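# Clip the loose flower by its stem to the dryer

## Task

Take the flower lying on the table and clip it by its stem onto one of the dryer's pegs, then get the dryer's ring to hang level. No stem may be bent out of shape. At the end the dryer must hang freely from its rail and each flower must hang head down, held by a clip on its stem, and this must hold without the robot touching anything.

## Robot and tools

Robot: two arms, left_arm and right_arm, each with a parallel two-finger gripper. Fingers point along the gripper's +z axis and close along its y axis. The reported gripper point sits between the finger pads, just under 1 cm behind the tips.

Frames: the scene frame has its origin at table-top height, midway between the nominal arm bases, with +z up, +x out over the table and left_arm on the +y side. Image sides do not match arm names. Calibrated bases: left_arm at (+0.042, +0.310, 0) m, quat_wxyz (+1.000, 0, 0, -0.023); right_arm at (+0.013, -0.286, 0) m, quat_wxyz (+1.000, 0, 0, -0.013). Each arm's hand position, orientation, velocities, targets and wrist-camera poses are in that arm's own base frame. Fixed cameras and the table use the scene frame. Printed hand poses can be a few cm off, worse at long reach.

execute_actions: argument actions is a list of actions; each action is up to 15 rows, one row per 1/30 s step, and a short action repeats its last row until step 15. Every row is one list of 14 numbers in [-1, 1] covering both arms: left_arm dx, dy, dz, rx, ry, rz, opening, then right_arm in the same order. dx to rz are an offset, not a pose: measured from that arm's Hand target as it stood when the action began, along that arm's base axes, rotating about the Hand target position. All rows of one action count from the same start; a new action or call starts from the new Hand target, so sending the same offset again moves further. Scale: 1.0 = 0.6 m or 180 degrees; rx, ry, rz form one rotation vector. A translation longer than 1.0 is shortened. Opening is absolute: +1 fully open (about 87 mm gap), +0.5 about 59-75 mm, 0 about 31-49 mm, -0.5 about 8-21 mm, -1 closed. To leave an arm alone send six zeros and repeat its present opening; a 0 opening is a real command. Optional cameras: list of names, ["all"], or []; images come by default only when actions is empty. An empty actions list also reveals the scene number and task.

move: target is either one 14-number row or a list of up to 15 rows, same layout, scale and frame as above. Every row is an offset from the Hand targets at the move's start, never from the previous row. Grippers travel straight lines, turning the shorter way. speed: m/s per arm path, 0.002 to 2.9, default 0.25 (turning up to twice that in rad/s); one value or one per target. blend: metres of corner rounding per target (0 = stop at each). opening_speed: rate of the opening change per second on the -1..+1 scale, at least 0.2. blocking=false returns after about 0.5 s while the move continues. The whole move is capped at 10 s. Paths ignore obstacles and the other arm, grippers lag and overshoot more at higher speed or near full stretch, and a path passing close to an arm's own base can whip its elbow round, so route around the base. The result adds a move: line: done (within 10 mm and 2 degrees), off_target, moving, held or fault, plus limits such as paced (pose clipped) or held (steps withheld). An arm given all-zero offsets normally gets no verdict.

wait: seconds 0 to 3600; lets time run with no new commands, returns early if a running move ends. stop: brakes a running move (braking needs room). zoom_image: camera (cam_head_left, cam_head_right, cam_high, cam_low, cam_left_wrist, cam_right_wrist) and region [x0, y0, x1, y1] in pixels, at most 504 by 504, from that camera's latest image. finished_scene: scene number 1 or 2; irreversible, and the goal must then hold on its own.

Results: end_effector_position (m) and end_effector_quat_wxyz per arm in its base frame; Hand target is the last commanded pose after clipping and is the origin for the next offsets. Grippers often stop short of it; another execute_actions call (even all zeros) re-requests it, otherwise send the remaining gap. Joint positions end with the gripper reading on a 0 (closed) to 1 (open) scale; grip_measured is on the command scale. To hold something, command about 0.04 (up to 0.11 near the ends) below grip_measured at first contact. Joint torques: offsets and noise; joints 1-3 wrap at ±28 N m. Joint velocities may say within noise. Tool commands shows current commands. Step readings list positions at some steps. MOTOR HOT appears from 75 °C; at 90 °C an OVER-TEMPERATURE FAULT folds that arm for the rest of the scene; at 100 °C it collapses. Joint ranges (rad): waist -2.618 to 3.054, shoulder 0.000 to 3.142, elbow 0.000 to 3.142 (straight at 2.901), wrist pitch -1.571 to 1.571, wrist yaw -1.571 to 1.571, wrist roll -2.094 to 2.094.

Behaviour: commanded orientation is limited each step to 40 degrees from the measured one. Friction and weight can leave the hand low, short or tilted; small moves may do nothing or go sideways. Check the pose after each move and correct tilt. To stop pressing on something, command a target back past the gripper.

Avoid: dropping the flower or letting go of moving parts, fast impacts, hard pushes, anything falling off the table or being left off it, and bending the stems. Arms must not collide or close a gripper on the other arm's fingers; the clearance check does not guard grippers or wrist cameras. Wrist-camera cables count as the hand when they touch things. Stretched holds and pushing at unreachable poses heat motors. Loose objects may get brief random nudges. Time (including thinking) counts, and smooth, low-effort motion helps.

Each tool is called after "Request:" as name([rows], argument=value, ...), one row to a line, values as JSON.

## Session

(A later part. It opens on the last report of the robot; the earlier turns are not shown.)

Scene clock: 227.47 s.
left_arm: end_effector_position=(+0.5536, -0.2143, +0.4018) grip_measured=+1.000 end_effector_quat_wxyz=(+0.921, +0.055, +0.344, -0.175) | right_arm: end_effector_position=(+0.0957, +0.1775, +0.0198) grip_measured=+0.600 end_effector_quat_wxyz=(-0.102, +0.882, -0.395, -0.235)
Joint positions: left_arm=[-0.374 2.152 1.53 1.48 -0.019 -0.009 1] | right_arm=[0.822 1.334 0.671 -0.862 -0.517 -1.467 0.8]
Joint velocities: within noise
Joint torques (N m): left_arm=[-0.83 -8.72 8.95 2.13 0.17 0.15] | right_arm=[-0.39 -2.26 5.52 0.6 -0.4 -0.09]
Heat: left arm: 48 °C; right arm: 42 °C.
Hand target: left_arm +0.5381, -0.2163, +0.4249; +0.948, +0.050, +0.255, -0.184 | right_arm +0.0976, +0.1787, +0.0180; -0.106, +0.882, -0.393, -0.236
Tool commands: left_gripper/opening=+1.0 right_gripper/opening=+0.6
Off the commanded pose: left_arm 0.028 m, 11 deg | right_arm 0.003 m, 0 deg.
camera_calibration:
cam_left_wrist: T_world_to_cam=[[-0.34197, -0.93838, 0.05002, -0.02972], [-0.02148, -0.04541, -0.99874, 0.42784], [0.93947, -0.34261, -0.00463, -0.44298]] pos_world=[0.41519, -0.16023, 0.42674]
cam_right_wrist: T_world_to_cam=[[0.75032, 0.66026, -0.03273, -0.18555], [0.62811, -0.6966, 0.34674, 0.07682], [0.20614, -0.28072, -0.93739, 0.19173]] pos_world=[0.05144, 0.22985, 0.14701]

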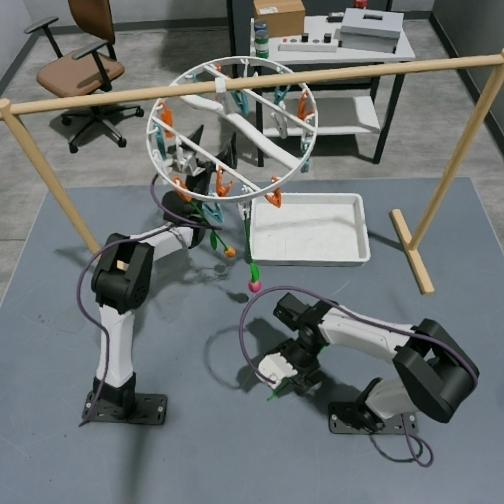

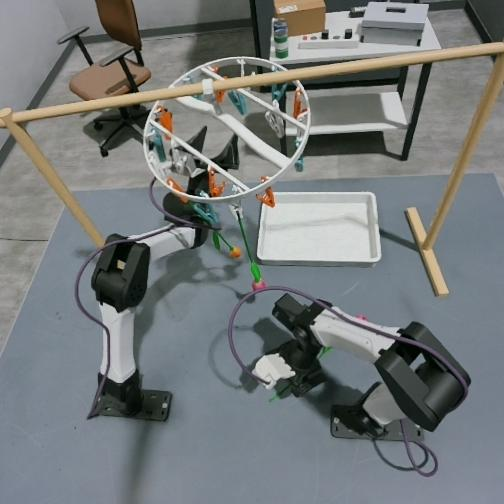

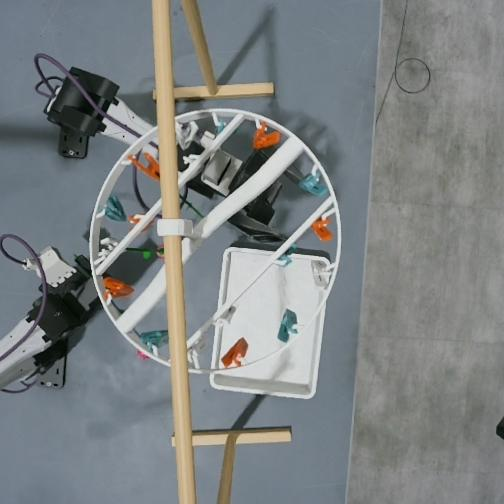

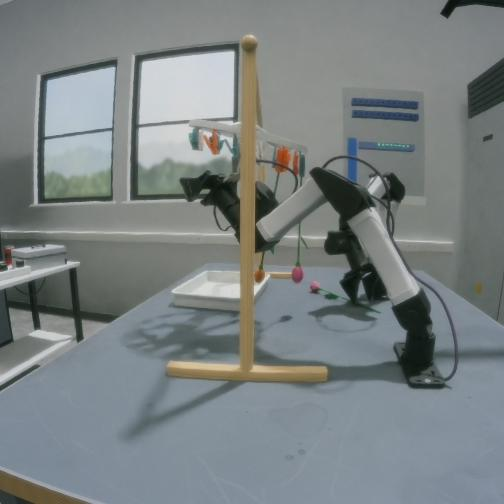

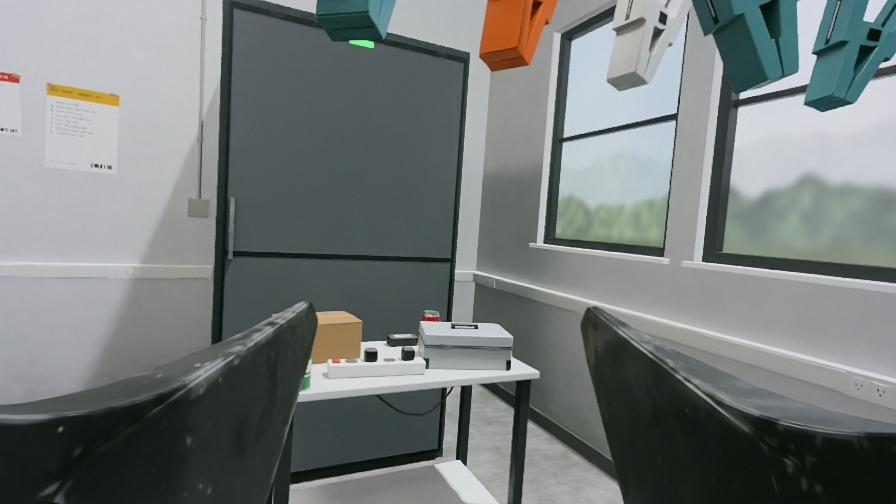

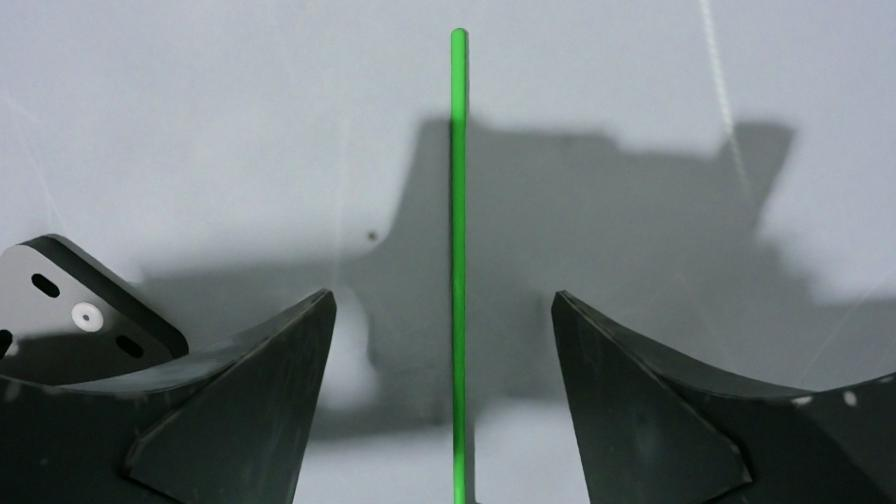

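Request:
move(target=[-0.201, 0.0805, -0.1083, 0.0408, 0.1022, 0.0, 1.0, 0.005, 0.0043, -0.0133, 0, 0, 0, 0.3], speed=0.12, cameras=["cam_right_wrist", "cam_head_right", "cam_high"])

Request:
zoom_image(camera="cam_head_right", region=[130, 130, 290, 310])

Scene clock: 249.80 s.
left_arm: end_effector_position=(+0.4359, -0.1683, +0.3323) grip_measured=+1.000 end_effector_quat_wxyz=(+0.869, +0.077, +0.461, -0.164) | right_arm: end_effector_position=(+0.0986, +0.1806, +0.0121) grip_measured=+0.300 end_effector_quat_wxyz=(-0.102, +0.882, -0.395, -0.236)
Joint positions: left_arm=[-0.374 1.63 0.748 1.48 -0.017 -0.009 1] | right_arm=[0.822 1.368 0.664 -0.82 -0.517 -1.467 0.65]
Joint torques (N m): left_arm=[-0.79 -8.73 4.71 2.3 0.17 0.15] | right_arm=[-0.59 -2.58 5.22 0.59 -0.38 -0.12]
Heat: left arm: 49 °C; right arm: 41 °C.
Hand target: left_arm +0.4175, -0.1680, +0.3599; +0.890, +0.080, +0.415, -0.173 | right_arm +0.1005, +0.1812, +0.0100; -0.105, +0.882, -0.393, -0.236
Off the commanded pose: left_arm 0.033 m, 6 deg | right_arm 0.003 m, 0 deg.
move: off_target (left_arm)
cam_right_wrist: T_world_to_cam=[[0.75031, 0.66026, -0.03311, -0.19004], [0.62819, -0.69649, 0.34681, 0.07973], [0.20593, -0.28102, -0.93735, 0.18483]] pos_world=[0.05444, 0.23295, 0.13931]
Images, in order (width x height): cam_head_right 504x504, cam_high 504x504, cam_right_wrist 896x504.

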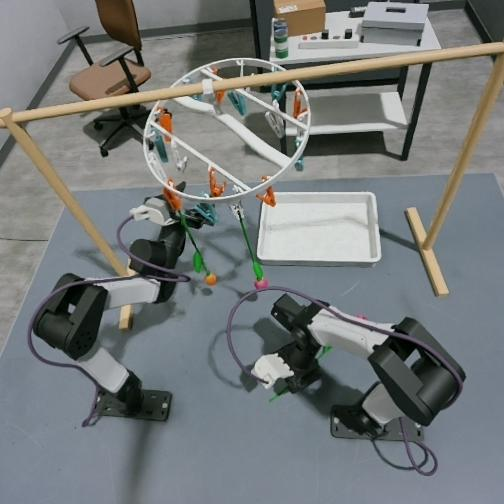

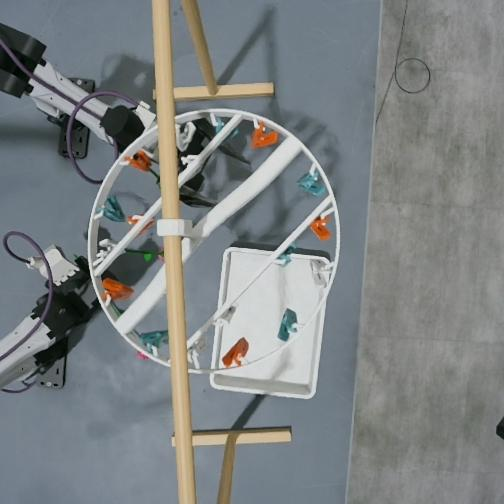

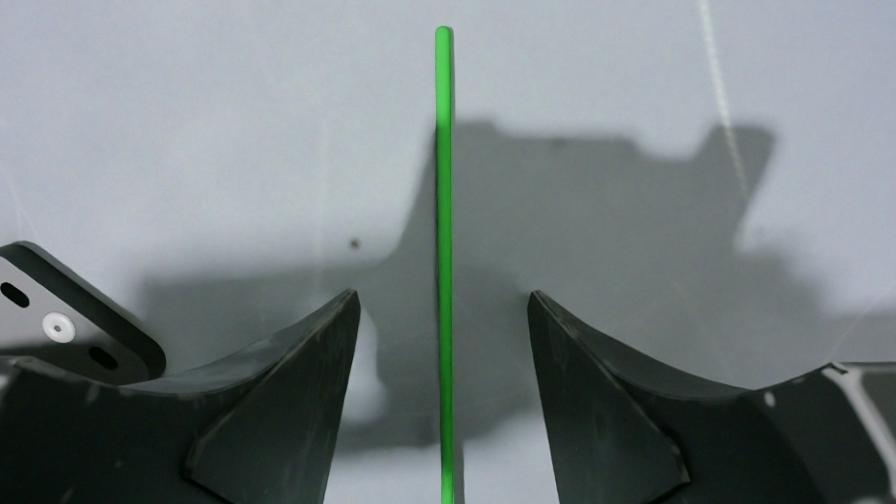

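Scaled by 2.800 from the camera's image (finer frame: 720x720).

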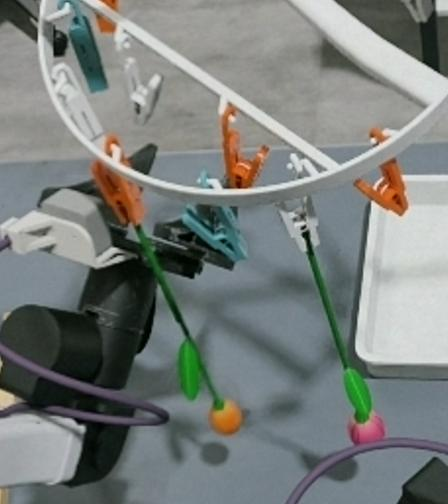

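Request:
move(target=[0, 0, 0, 0, 0, 0, 1.0, 0, 0, 0, 0, 0, 0, -1.0], opening_speed=1.0, cameras=["cam_right_wrist"])

Scene clock: 252.40 s.
left_arm: end_effector_position=(+0.4359, -0.1683, +0.3323) grip_measured=+1.000 end_effector_quat_wxyz=(+0.869, +0.077, +0.461, -0.164) | right_arm: end_effector_position=(+0.0987, +0.1807, +0.0121) grip_measured=-0.768 end_effector_quat_wxyz=(-0.102, +0.882, -0.394, -0.235)
Joint positions: left_arm=[-0.374 1.63 0.748 1.48 -0.017 -0.009 1] | right_arm=[0.822 1.368 0.664 -0.82 -0.517 -1.467 0.116]
Joint torques (N m): left_arm=[-0.79 -8.76 4.71 2.3 0.18 0.15] | right_arm=[-0.54 -2.55 5.24 0.61 -0.4 -0.11]
Heat: left arm: 49 °C; right arm: 40 °C.
Hand target: left_arm +0.4175, -0.1680, +0.3599; +0.890, +0.080, +0.415, -0.173 | right_arm +0.1005, +0.1812, +0.0100; -0.105, +0.882, -0.393, -0.236
Off the commanded pose: left_arm 0.033 m, 6 deg | right_arm 0.003 m, 0 deg.
move: done
cam_right_wrist: T_world_to_cam=[[0.75007, 0.66056, -0.0325, -0.19018], [0.62831, -0.69639, 0.34678, 0.0797], [0.20644, -0.28053, -0.93738, 0.1847]] pos_world=[0.05445, 0.23295, 0.13931]

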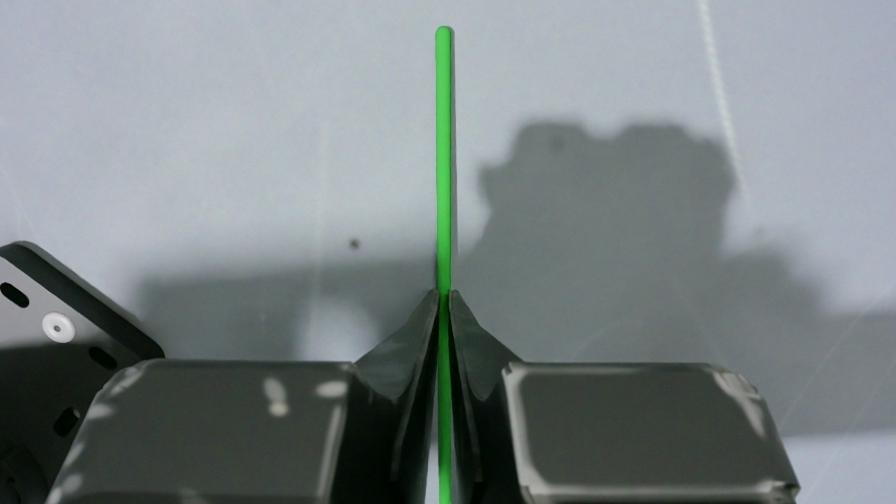

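Request:
move(target=[0, 0, 0, 0, 0, 0, 1.0, 0.0, 0.0, 0.068, 0.0413, 0.0372, 0, -1.0], speed=0.1, cameras=["cam_right_wrist", "cam_head_left", "cam_low"])

Request:
zoom_image(camera="cam_head_left", region=[240, 280, 400, 420])

Request:
zoom_image(camera="cam_low", region=[290, 230, 400, 340])

Scene clock: 272.73 s.
left_arm: end_effector_position=(+0.4359, -0.1683, +0.3323) grip_measured=+1.000 end_effector_quat_wxyz=(+0.869, +0.077, +0.461, -0.164) | right_arm: end_effector_position=(+0.0962, +0.1754, +0.0419) grip_measured=-0.768 end_effector_quat_wxyz=(-0.121, +0.859, -0.389, -0.311)
Joint positions: left_arm=[-0.374 1.63 0.748 1.48 -0.017 -0.009 1] | right_arm=[0.672 1.368 0.747 -1.033 -0.676 -1.648 0.116]
Joint torques (N m): left_arm=[-0.79 -8.75 4.71 2.31 0.17 0.15] | right_arm=[-0.53 -4.72 7.71 0.19 -0.59 -0.1]
Heat: left arm: 50 °C; right arm: 39 °C.
Hand target: left_arm +0.4175, -0.1680, +0.3599; +0.890, +0.080, +0.415, -0.173 | right_arm +0.1006, +0.1813, +0.0509; -0.139, +0.858, -0.383, -0.312
Off the commanded pose: left_arm 0.033 m, 6 deg | right_arm 0.012 m, 2 deg.
move: off_target (right_arm)
cam_right_wrist: T_world_to_cam=[[0.74553, 0.66343, -0.06362, -0.18264], [0.66144, -0.72481, 0.19275, 0.07556], [0.08176, -0.18578, -0.97918, 0.2088]] pos_world=[0.06912, 0.21472, 0.17827]
Images, in order (width x height): cam_head_left 504x504, cam_low 504x504, cam_right_wrist 896x504.

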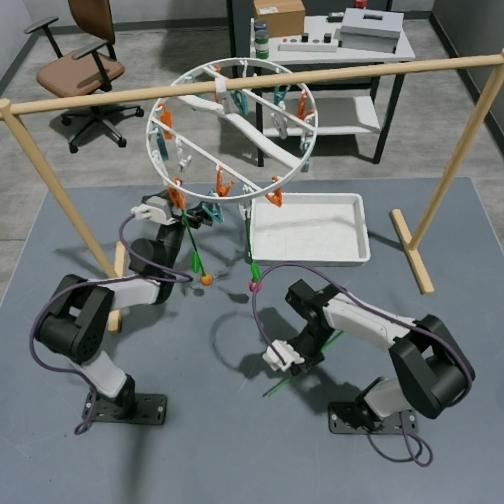

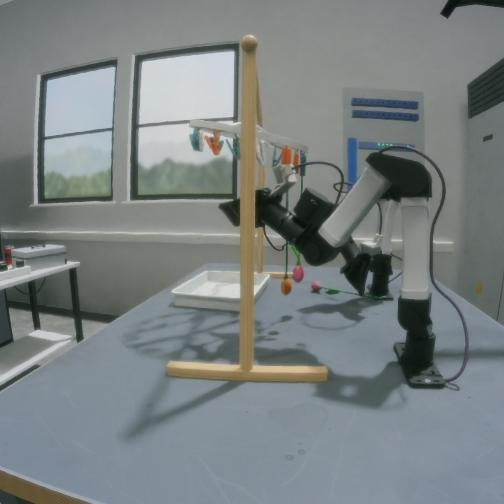

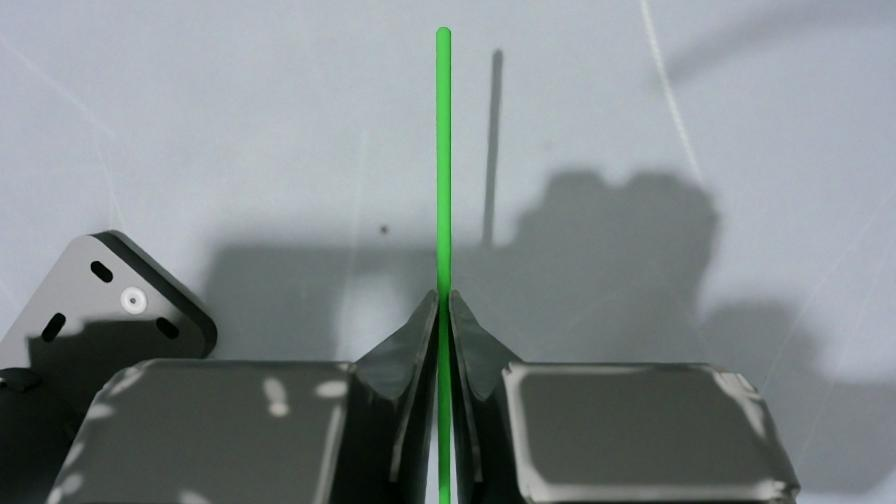

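Scaled by 3.150 from the camera's image (finer frame: 720x720).

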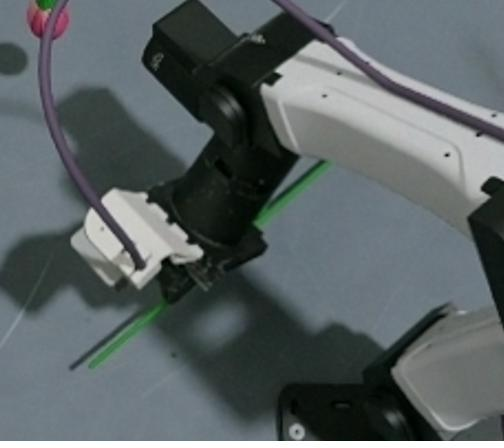

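Scaled by 4.582 from the camera's image (finer frame: 720x720).

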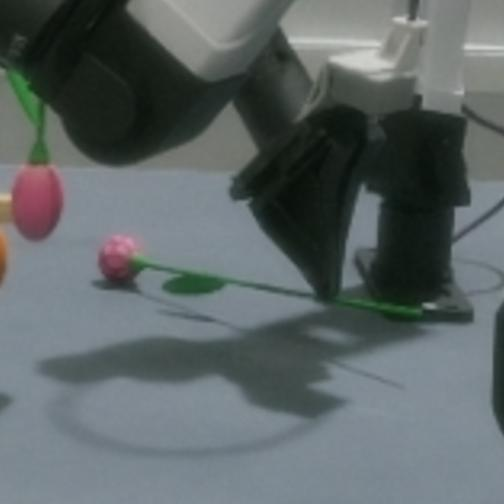

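Request:
move([
  [-0.0141, 0.0176, 0.0389, -0.0053, -0.0076, -0.0508, -0.2, 0.1157, -0.0188, 0.1485, 0.0277, 0.0079, -0.2885, -1.0],
  [-0.0282, 0.0352, 0.0779, -0.0107, -0.0153, -0.1015, -0.8, 0.4323, -0.2188, 0.3652, 0.3147, -0.0785, -0.5768, -1.0],
  [-0.0423, 0.0528, 0.1168, -0.016, -0.0229, -0.1523, -0.8, 0.399, -0.3355, 0.4652, 0.4934, -0.2196, -0.5879, -1.0],
], speed=0.25, blend=[0.04, 0.04, 0], cameras=["cam_left_wrist", "cam_right_wrist", "cam_head_left", "cam_high"])

Scene clock: 319.97 s.
left_arm: end_effector_position=(+0.4117, -0.1387, +0.3927) grip_measured=-0.800 end_effector_quat_wxyz=(+0.811, +0.133, +0.420, -0.386) | right_arm: end_effector_position=(+0.3408, -0.0156, +0.3283) grip_measured=-0.768 end_effector_quat_wxyz=(+0.862, -0.007, +0.506, +0.005)
Joint positions: left_arm=[-0.077 1.562 0.863 1.48 0.516 -0.592 0.1] | right_arm=[-0.111 0.951 0.364 1.1 -0.115 0.055 0.116]
Joint torques (N m): left_arm=[0.68 -7.2 8.7 2.21 -0.04 -0.04] | right_arm=[-0.49 -0.46 6.58 1.84 0.13 0.06]
Heat: left arm: 51 °C; right arm: 39 °C.
Hand target: left_arm +0.3920, -0.1363, +0.4301; +0.840, +0.160, +0.347, -0.386 | right_arm +0.3400, -0.0200, +0.3299; +0.866, +0.000, +0.500, +0.000
Off the commanded pose: left_arm 0.042 m, 9 deg | right_arm 0.005 m, 1 deg.
joint sent to its limit (left arm) — joint 4 (wrist pitch), upper limit. The joint targets still meet the commanded pose.
move: off_target (left_arm); blend cut to 0 m at target 2; target 2's new opening was sent with left_arm's hand 0.045 m and 8 deg from that target
cam_left_wrist: T_world_to_cam=[[-0.71769, -0.68327, 0.13441, 0.1501], [-0.23345, 0.05424, -0.97085, 0.50936], [0.65606, -0.72815, -0.19844, -0.14458]] pos_world=[0.3215, -0.03034, 0.44565]
cam_right_wrist: T_world_to_cam=[[0.04285, -0.99908, -0.00159, -0.02673], [-0.35557, -0.01376, -0.93455, 0.448], [0.93366, 0.04061, -0.35584, -0.05766]] pos_world=[0.21428, -0.0182, 0.39812]
Images, in order (width x height): cam_head_left 504x504, cam_high 504x504, cam_left_wrist 896x504, cam_right_wrist 896x504.

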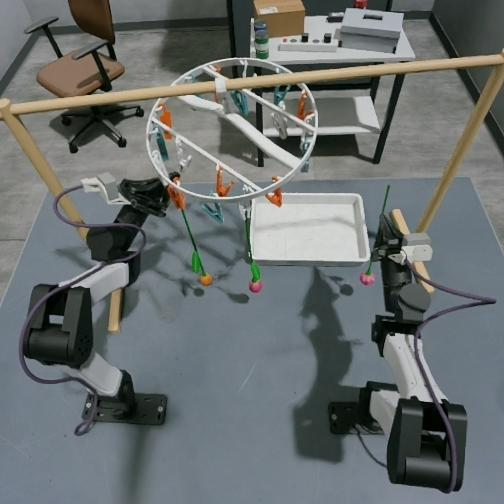

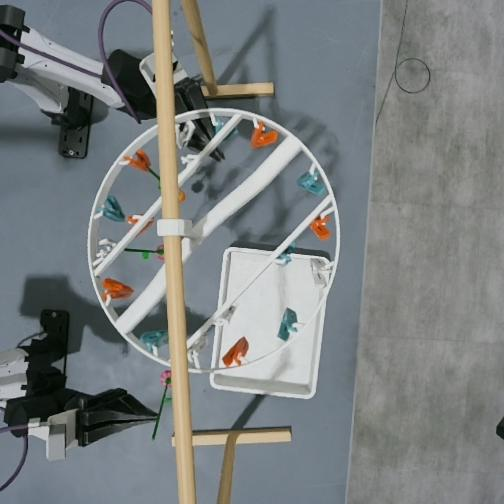

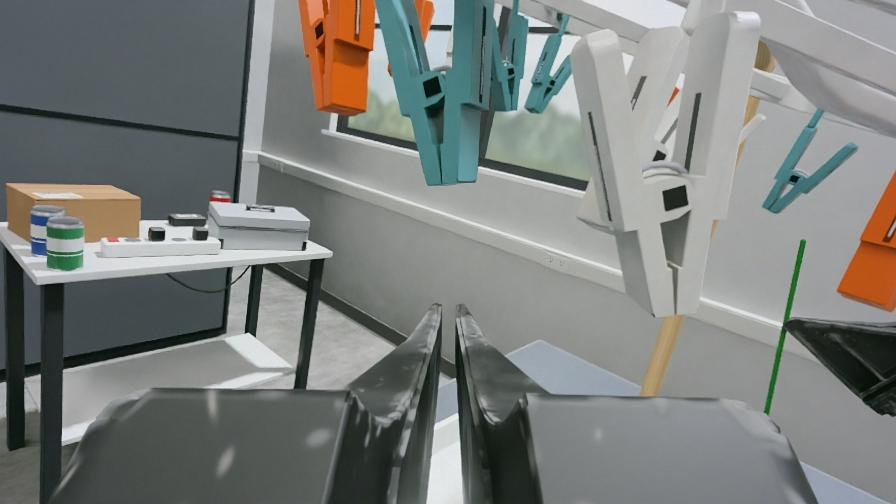

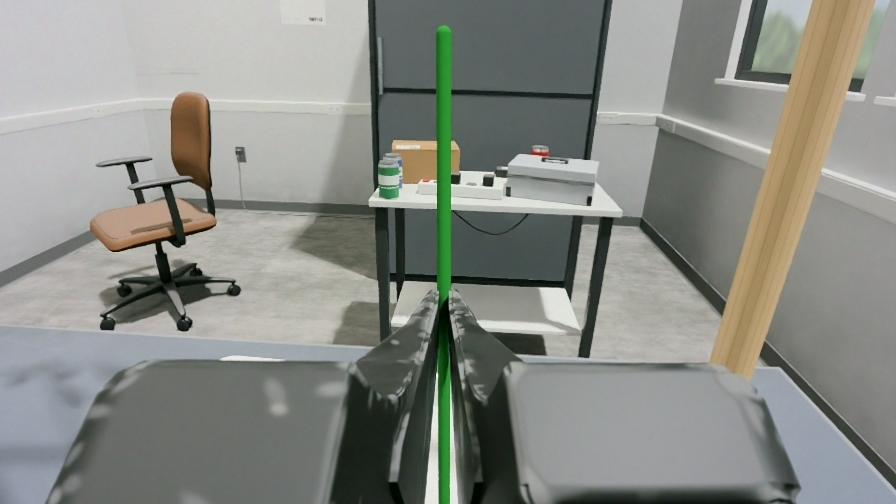

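Request:
move(target=[-0.0378, 0.0072, 0.1205, 0, 0, 0, -0.8, 0, 0, 0, 0, 0, 0, -1.0], speed=0.1, cameras=["cam_left_wrist", "cam_high"])

Scene clock: 332.43 s.
left_arm: end_effector_position=(+0.3829, -0.1336, +0.4803) grip_measured=-0.800 end_effector_quat_wxyz=(+0.831, +0.147, +0.371, -0.387) | right_arm: end_effector_position=(+0.3407, -0.0156, +0.3285) grip_measured=-0.768 end_effector_quat_wxyz=(+0.863, -0.008, +0.506, +0.005)
Joint positions: left_arm=[-0.065 1.43 1.023 1.311 0.52 -0.622 0.1] | right_arm=[-0.111 0.951 0.364 1.1 -0.115 0.055 0.116]
Joint torques (N m): left_arm=[0.75 -6.83 8.96 0.99 -0.06 -0.03] | right_arm=[-0.57 -0.47 6.56 1.84 0.11 0.06]
Heat: left arm: 50 °C; right arm: 40 °C.
Hand target: left_arm +0.3694, -0.1320, +0.5023; +0.839, +0.160, +0.348, -0.386 | right_arm +0.3400, -0.0200, +0.3300; +0.866, +0.000, +0.500, +0.000
Off the commanded pose: left_arm 0.026 m, 3 deg | right_arm 0.005 m, 1 deg.
move: off_target (left_arm)
cam_left_wrist: T_world_to_cam=[[-0.73627, -0.6729, 0.07151, 0.15986], [-0.12823, 0.03498, -0.99113, 0.55428], [0.66443, -0.73891, -0.11204, -0.15062]] pos_world=[0.28885, -0.02312, 0.52106]
Images, in order (width x height): cam_high 504x504, cam_left_wrist 896x504.

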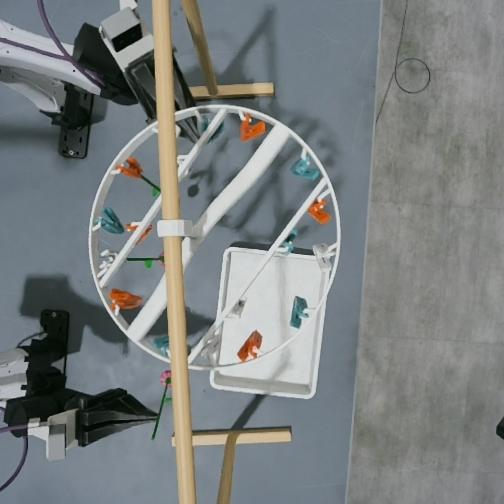

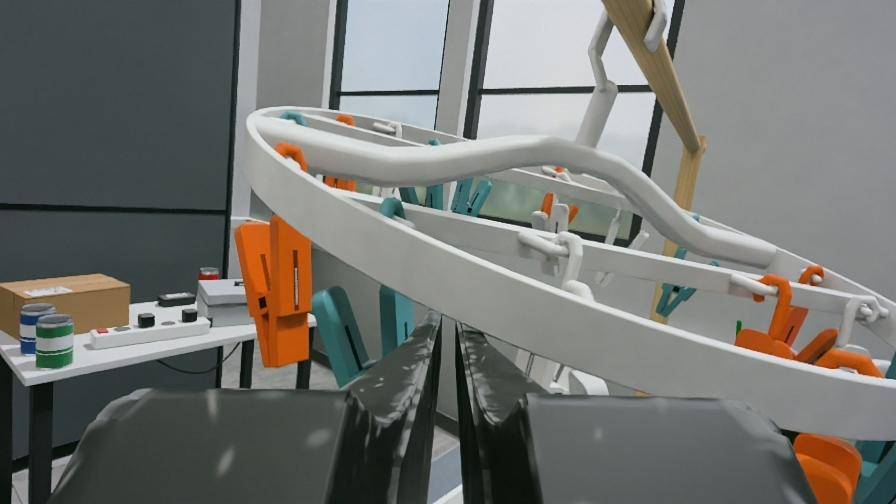

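Request:
move([
  [-0.0618, -0.0225, -0.01, 0, 0, 0, -0.8, 0, 0, 0, 0, 0, 0, -1.0],
  [-0.1182, -0.0633, -0.0217, 0, 0, 0, -0.8, 0, 0, 0, 0, 0, 0, -1.0],
  [-0.161, -0.1182, -0.0333, 0, 0, 0, -0.8, 0, 0, 0, 0, 0, 0, -1.0],
], speed=0.08, blend=[0.02, 0.02, 0], cameras=["cam_left_wrist", "cam_high", "cam_head_left"])

Scene clock: 339.63 s.
left_arm: end_effector_position=(+0.2765, -0.2052, +0.4809) grip_measured=-0.800 end_effector_quat_wxyz=(+0.835, +0.163, +0.351, -0.391) | right_arm: end_effector_position=(+0.3407, -0.0156, +0.3285) grip_measured=-0.768 end_effector_quat_wxyz=(+0.863, -0.008, +0.506, +0.005)
Joint positions: left_arm=[-0.454 1.078 0.788 1.11 0.295 -0.306 0.1] | right_arm=[-0.111 0.951 0.364 1.1 -0.115 0.055 0.116]
Joint torques (N m): left_arm=[-0.85 -3.41 5.41 1.14 -0.32 0.24] | right_arm=[-0.57 -0.47 6.58 1.83 0.12 0.08]
Heat: left arm: 48 °C; right arm: 40 °C.
Hand target: left_arm +0.2729, -0.2030, +0.4823; +0.839, +0.160, +0.348, -0.386 | right_arm +0.3400, -0.0200, +0.3300; +0.866, +0.000, +0.500, +0.000
Off the commanded pose: left_arm 0.005 m, 1 deg | right_arm 0.005 m, 1 deg.
move: done; blend cut to 0.0196 m at target 1
cam_left_wrist: T_world_to_cam=[[-0.75389, -0.65626, 0.03106, 0.06113], [-0.08069, 0.04557, -0.9957, 0.53493], [0.65202, -0.75316, -0.08731, -0.14424]] pos_world=[0.1833, -0.0929, 0.51813]
Images, in order (width x height): cam_head_left 504x504, cam_high 504x504, cam_left_wrist 896x504.

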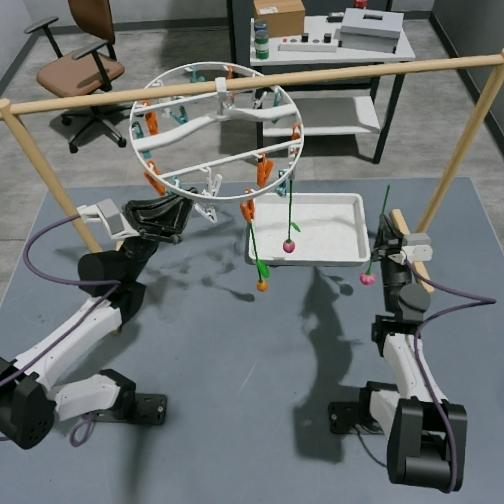

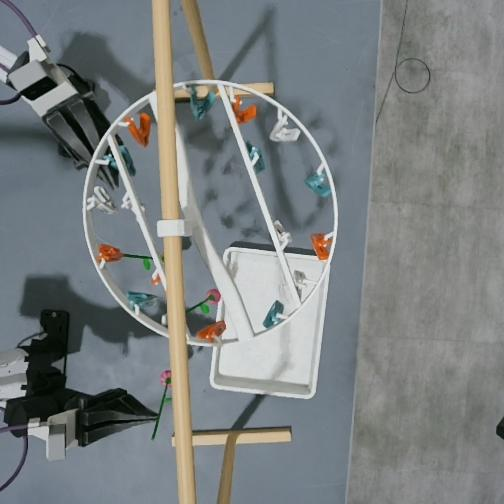

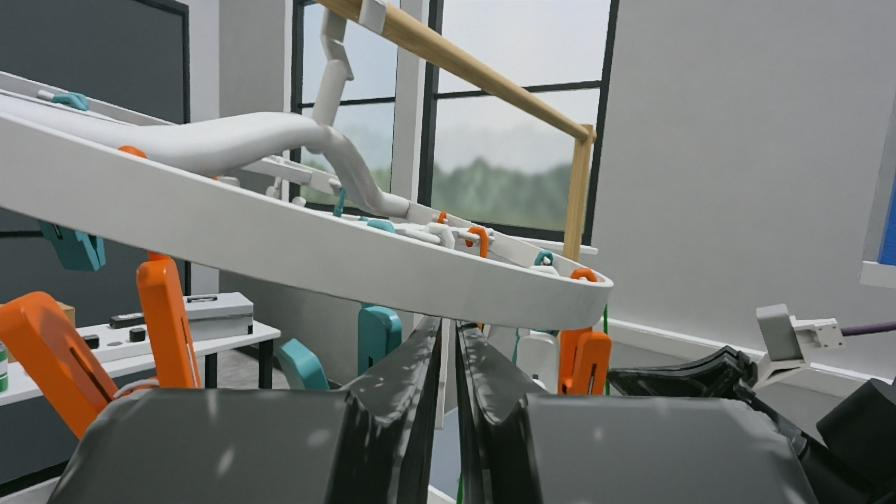

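Request:
move([
  [0.0185, 0.0133, -0.1505, 0, 0, 0, -0.8, 0, 0, 0, 0, 0, 0, -1.0],
  [0.2152, 0.1783, -0.0872, -0.05, -0.0529, 0.0665, -0.8, 0, 0, 0, 0, 0, 0, -1.0],
], speed=[0.12, 0.25], blend=[0.02, 0], cameras=["cam_left_wrist", "cam_high", "cam_head_left"])

Scene clock: 351.63 s.
left_arm: end_effector_position=(+0.4119, -0.0999, +0.4009) grip_measured=-0.800 end_effector_quat_wxyz=(+0.866, +0.076, +0.403, -0.286) | right_arm: end_effector_position=(+0.3407, -0.0156, +0.3285) grip_measured=-0.768 end_effector_quat_wxyz=(+0.863, -0.008, +0.506, +0.005)
Joint positions: left_arm=[-0.066 1.487 0.782 1.48 0.323 -0.435 0.1] | right_arm=[-0.111 0.951 0.364 1.1 -0.115 0.055 0.116]
Joint torques (N m): left_arm=[0.57 -3.82 8.8 2.24 -0.22 -0.04] | right_arm=[-0.49 -0.44 6.54 1.84 0.12 0.08]
Heat: left arm: 46 °C; right arm: 40 °C.
Hand target: left_arm +0.4020, -0.0960, +0.4300; +0.911, +0.088, +0.260, -0.308 | right_arm +0.3400, -0.0200, +0.3300; +0.866, +0.000, +0.500, +0.000
Off the commanded pose: left_arm 0.031 m, 17 deg | right_arm 0.005 m, 1 deg.
joint sent to its limit (left arm) — joint 4 (wrist pitch), upper limit. The joint targets are off in orientation, not in position.
move: off_target (left_arm)
cam_left_wrist: T_world_to_cam=[[-0.53578, -0.83465, 0.12763, 0.08839], [-0.18167, -0.03366, -0.98278, 0.48987], [0.82458, -0.54975, -0.1336, -0.19238]] pos_world=[0.29499, -0.01549, 0.44445]
Images, in order (width x height): cam_head_left 504x504, cam_high 504x504, cam_left_wrist 896x504.

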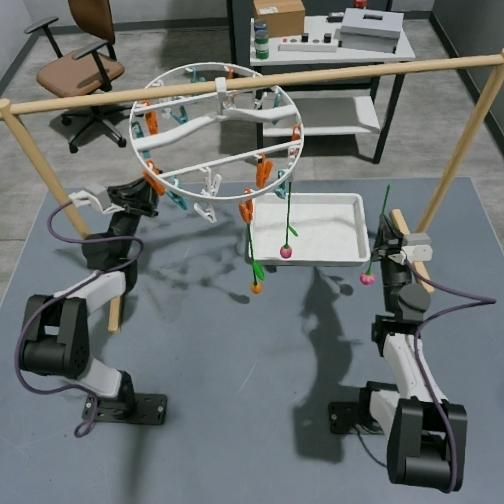

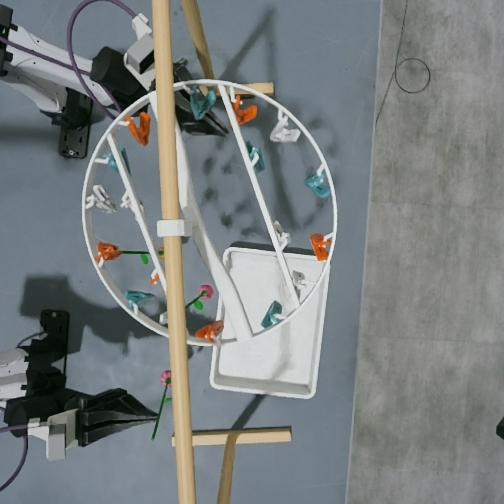

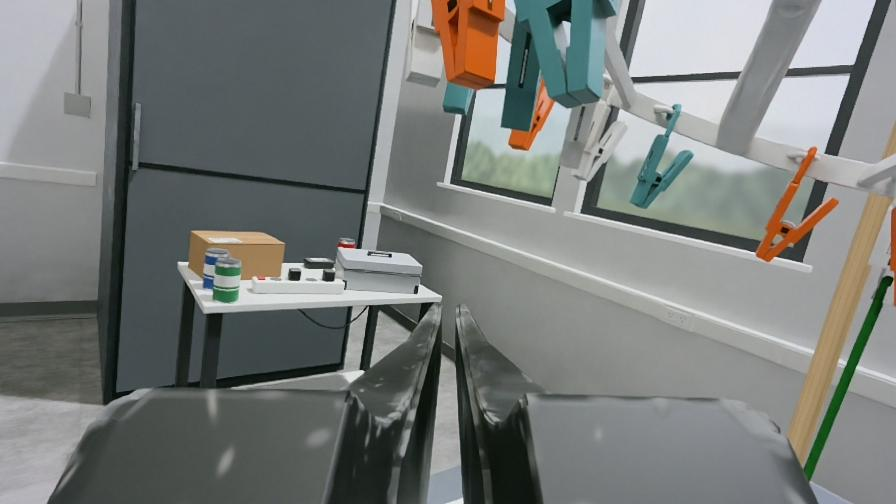

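Request:
move(target=[-0.0017, -0.0417, 0.15, 0, 0, 0, -0.8, 0, 0, 0, 0, 0, 0, -1.0], speed=0.1, cameras=["cam_left_wrist", "cam_high"])

Scene clock: 358.20 s.
left_arm: end_effector_position=(+0.4074, -0.1214, +0.5029) grip_measured=-0.800 end_effector_quat_wxyz=(+0.902, +0.091, +0.290, -0.306) | right_arm: end_effector_position=(+0.3407, -0.0156, +0.3285) grip_measured=-0.768 end_effector_quat_wxyz=(+0.863, -0.008, +0.506, +0.005)
Joint positions: left_arm=[-0.135 1.555 1.091 1.476 0.28 -0.437 0.1] | right_arm=[-0.111 0.951 0.364 1.1 -0.115 0.055 0.116]
Joint torques (N m): left_arm=[-0.77 -4.52 8.99 1.21 -0.35 0.02] | right_arm=[-0.53 -0.47 6.54 1.84 0.11 0.07]
Heat: left arm: 47 °C; right arm: 40 °C.
Hand target: left_arm +0.4009, -0.1209, +0.5201; +0.911, +0.088, +0.260, -0.308 | right_arm +0.3400, -0.0200, +0.3300; +0.866, +0.000, +0.500, +0.000
Off the commanded pose: left_arm 0.018 m, 4 deg | right_arm 0.005 m, 1 deg.
move: off_target (left_arm)
cam_left_wrist: T_world_to_cam=[[-0.59097, -0.80545, 0.04479, 0.12267], [0.04551, -0.08872, -0.99502, 0.49548], [0.80541, -0.58599, 0.08909, -0.29549]] pos_world=[0.28793, -0.03039, 0.51384]
Images, in order (width x height): cam_high 504x504, cam_left_wrist 896x504.

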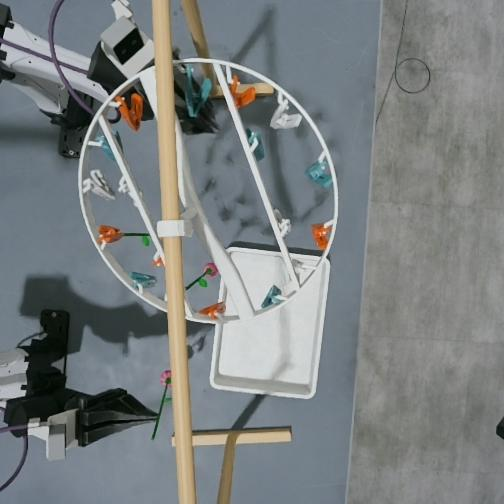

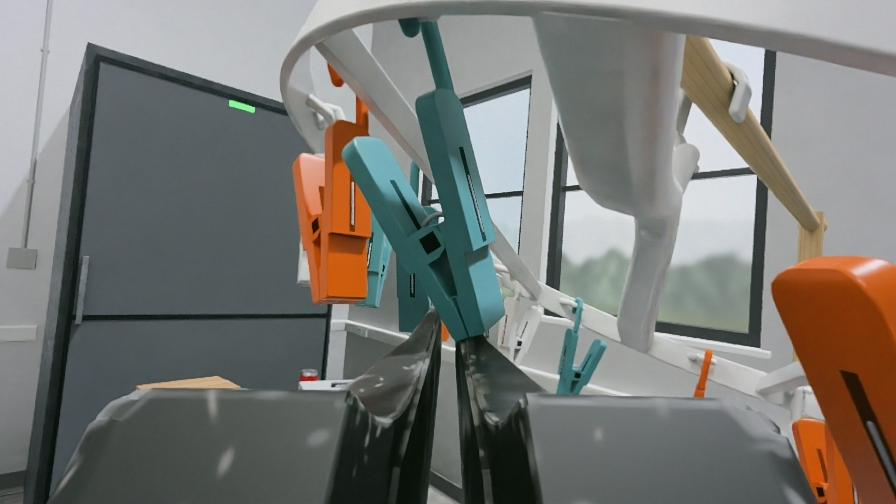

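Request:
move(target=[0.0, 0.02, -0.12, 0, 0, 0, -0.8, 0, 0, 0, 0, 0, 0, -1.0], speed=0.08, cameras=["cam_left_wrist", "cam_high"])

Scene clock: 363.47 s.
left_arm: end_effector_position=(+0.4273, -0.1148, +0.4201) grip_measured=-0.800 end_effector_quat_wxyz=(+0.871, +0.069, +0.382, -0.300) | right_arm: end_effector_position=(+0.3407, -0.0156, +0.3285) grip_measured=-0.768 end_effector_quat_wxyz=(+0.863, -0.008, +0.506, +0.005)
Joint positions: left_arm=[-0.114 1.56 0.893 1.479 0.279 -0.437 0.1] | right_arm=[-0.111 0.951 0.364 1.1 -0.115 0.055 0.116]
Joint torques (N m): left_arm=[0.75 -8.75 5.01 2.2 -0.03 0.14] | right_arm=[-0.53 -0.51 6.54 1.84 0.11 0.08]
Heat: left arm: 46 °C; right arm: 40 °C.
Hand target: left_arm +0.4009, -0.1089, +0.4481; +0.911, +0.088, +0.260, -0.308 | right_arm +0.3400, -0.0200, +0.3300; +0.866, +0.000, +0.500, +0.000
Off the commanded pose: left_arm 0.039 m, 15 deg | right_arm 0.005 m, 1 deg.
joint sent to its limit (left arm) — joint 4 (wrist pitch), upper limit. The joint targets are off in orientation, not in position.
move: off_target (left_arm)
cam_left_wrist: T_world_to_cam=[[-0.5557, -0.81983, 0.13816, 0.08754], [-0.14856, -0.06559, -0.98673, 0.49481], [0.818, -0.56884, -0.08534, -0.2304]] pos_world=[0.31062, -0.02684, 0.45648]
Images, in order (width x height): cam_high 504x504, cam_left_wrist 896x504.

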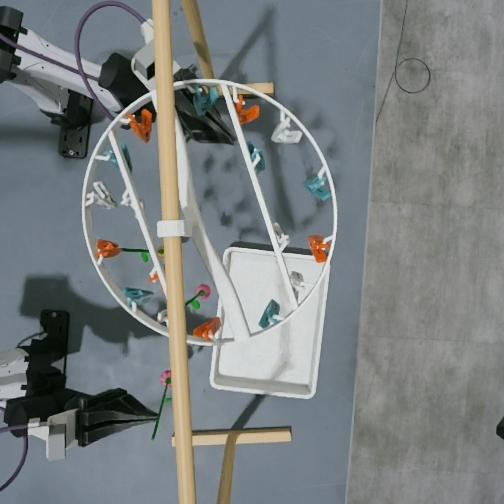

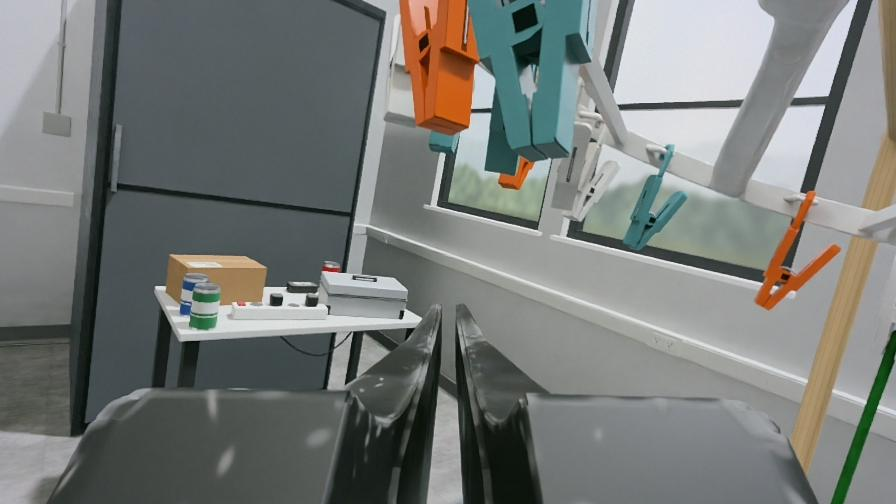

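Request:
move(target=[0.0018, -0.0118, 0.0582, 0, 0, 0, -0.8, 0, 0, 0, 0, 0, 0, -1.0], speed=0.08, cameras=["cam_left_wrist"])

Scene clock: 372.37 s.
left_arm: end_effector_position=(+0.4233, -0.1158, +0.4472) grip_measured=-0.800 end_effector_quat_wxyz=(+0.883, +0.076, +0.353, -0.300) | right_arm: end_effector_position=(+0.3407, -0.0156, +0.3285) grip_measured=-0.768 end_effector_quat_wxyz=(+0.863, -0.008, +0.506, +0.005)
Joint positions: left_arm=[-0.118 1.56 0.958 1.479 0.279 -0.437 0.1] | right_arm=[-0.111 0.951 0.364 1.1 -0.115 0.055 0.116]
Joint torques (N m): left_arm=[-0.88 -6.23 8.9 2.09 -0.22 0.05] | right_arm=[-0.5 -0.47 6.53 1.83 0.12 0.08]
Heat: left arm: 48 °C; right arm: 40 °C.
Hand target: left_arm +0.4020, -0.1160, +0.4830; +0.911, +0.088, +0.260, -0.308 | right_arm +0.3400, -0.0200, +0.3300; +0.866, +0.000, +0.500, +0.000
Off the commanded pose: left_arm 0.042 m, 11 deg | right_arm 0.005 m, 1 deg.
joint sent to its limit (left arm) — joint 4 (wrist pitch), upper limit. The joint targets are off in orientation, not in position.
move: off_target (left_arm)
cam_left_wrist: T_world_to_cam=[[-0.5662, -0.81716, 0.10796, 0.099], [-0.08484, -0.0725, -0.99375, 0.49635], [0.81989, -0.57183, -0.02828, -0.25203]] pos_world=[0.3048, -0.02723, 0.47544]

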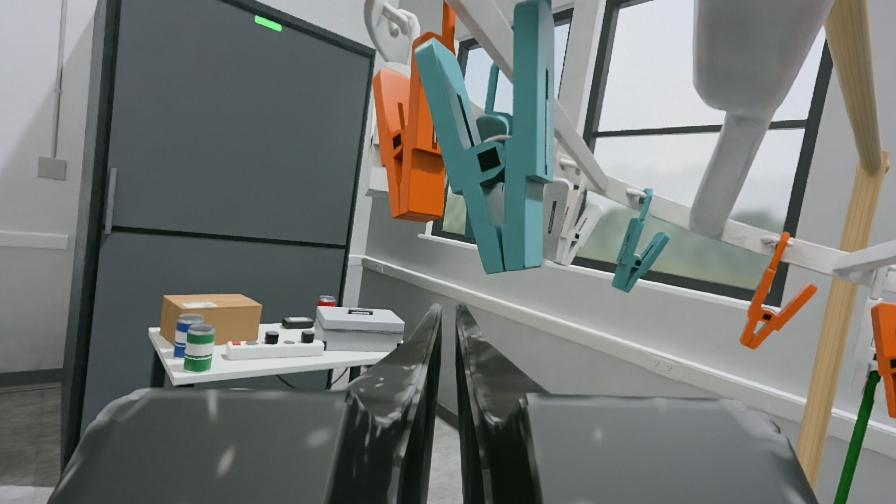

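Request:
move([
  [-0.0317, -0.04, -0.0283, 0, 0, 0, -0.8, 0, 0, 0, 0, 0, 0, -1.0],
  [-0.0217, -0.065, 0.0367, 0, 0, 0, -0.8, 0, 0, 0, 0, 0, 0, -1.0],
], speed=0.1, blend=[0.015, 0], cameras=["cam_left_wrist", "cam_high"])

Scene clock: 380.13 s.
left_arm: end_effector_position=(+0.4008, -0.1577, +0.4812) grip_measured=-0.800 end_effector_quat_wxyz=(+0.895, +0.089, +0.307, -0.312) | right_arm: end_effector_position=(+0.3407, -0.0156, +0.3285) grip_measured=-0.768 end_effector_quat_wxyz=(+0.863, -0.008, +0.506, +0.005)
Joint positions: left_arm=[-0.255 1.545 1.02 1.478 0.218 -0.348 0.1] | right_arm=[-0.111 0.951 0.364 1.1 -0.115 0.055 0.116]
Joint torques (N m): left_arm=[-0.83 -4.81 8.88 1.64 -0.3 0.17] | right_arm=[-0.46 -0.44 6.53 1.83 0.11 0.07]
Heat: left arm: 48 °C; right arm: 40 °C.
Hand target: left_arm +0.3888, -0.1551, +0.5051; +0.911, +0.089, +0.260, -0.308 | right_arm +0.3400, -0.0200, +0.3300; +0.866, +0.000, +0.500, +0.000
Off the commanded pose: left_arm 0.027 m, 6 deg | right_arm 0.005 m, 1 deg.
move: off_target (left_arm)
cam_left_wrist: T_world_to_cam=[[-0.5991, -0.79815, 0.06355, 0.08586], [0.00804, -0.08537, -0.99632, 0.48714], [0.80063, -0.59638, 0.05756, -0.29408]] pos_world=[0.28297, -0.06527, 0.49682]
Images, in order (width x height): cam_high 504x504, cam_left_wrist 896x504.

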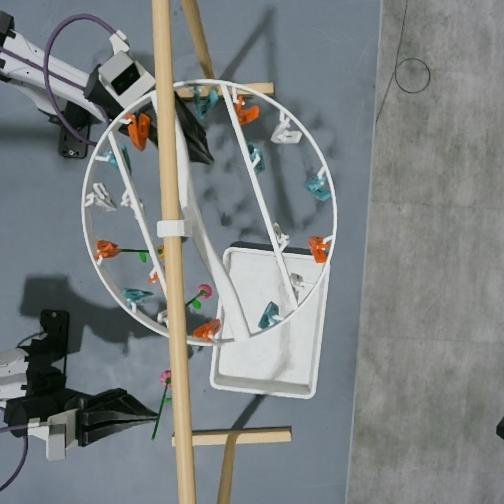

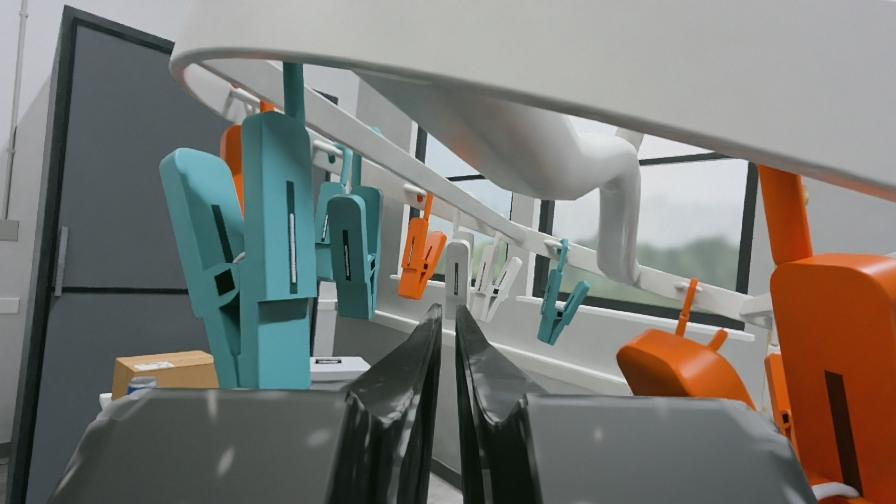

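Request:
move(target=[0.0, 0.0, 0.0433, 0, 0, 0, -0.8, 0, 0, 0, 0, 0, 0, -1.0], speed=0.08, cameras=["cam_left_wrist", "cam_high"])

Scene clock: 384.80 s.
left_arm: end_effector_position=(+0.3986, -0.1570, +0.5101) grip_measured=-0.800 end_effector_quat_wxyz=(+0.901, +0.091, +0.287, -0.312) | right_arm: end_effector_position=(+0.3407, -0.0156, +0.3285) grip_measured=-0.768 end_effector_quat_wxyz=(+0.863, -0.008, +0.506, +0.005)
Joint positions: left_arm=[-0.255 1.545 1.108 1.432 0.217 -0.347 0.1] | right_arm=[-0.111 0.951 0.364 1.1 -0.115 0.055 0.116]
Joint torques (N m): left_arm=[-0.8 -6.49 8.88 0.95 -0.3 0.19] | right_arm=[-0.51 -0.5 6.57 1.83 0.12 0.06]
Heat: left arm: 47 °C; right arm: 40 °C.
Hand target: left_arm +0.3888, -0.1551, +0.5311; +0.911, +0.089, +0.260, -0.308 | right_arm +0.3400, -0.0200, +0.3300; +0.866, +0.000, +0.500, +0.000
Off the commanded pose: left_arm 0.023 m, 3 deg | right_arm 0.005 m, 1 deg.
move: off_target (left_arm)
cam_left_wrist: T_world_to_cam=[[-0.60056, -0.79817, 0.04744, 0.09214], [0.04942, -0.09627, -0.99413, 0.4967], [0.79805, -0.59469, 0.09726, -0.31249]] pos_world=[0.28017, -0.06447, 0.51981]
Images, in order (width x height): cam_high 504x504, cam_left_wrist 896x504.

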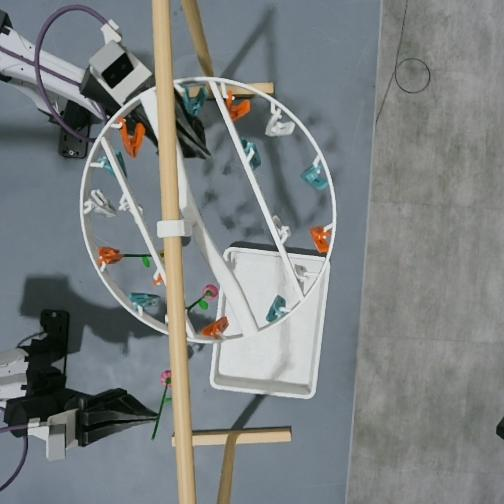

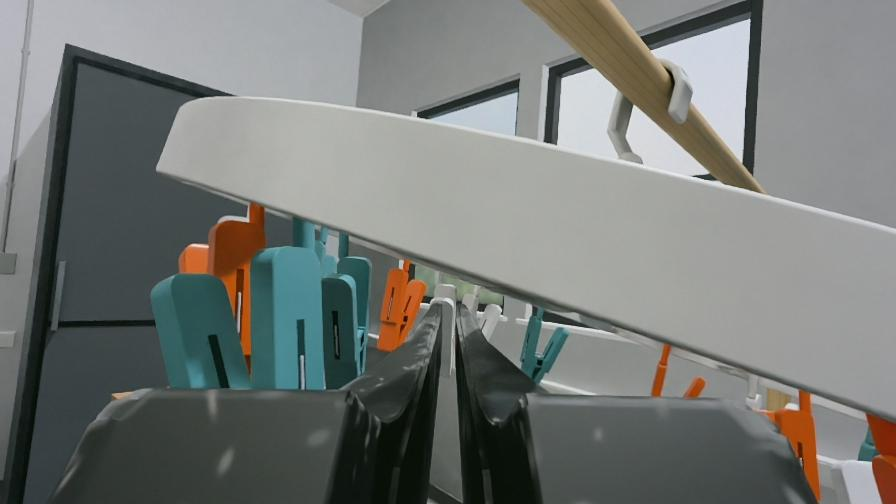

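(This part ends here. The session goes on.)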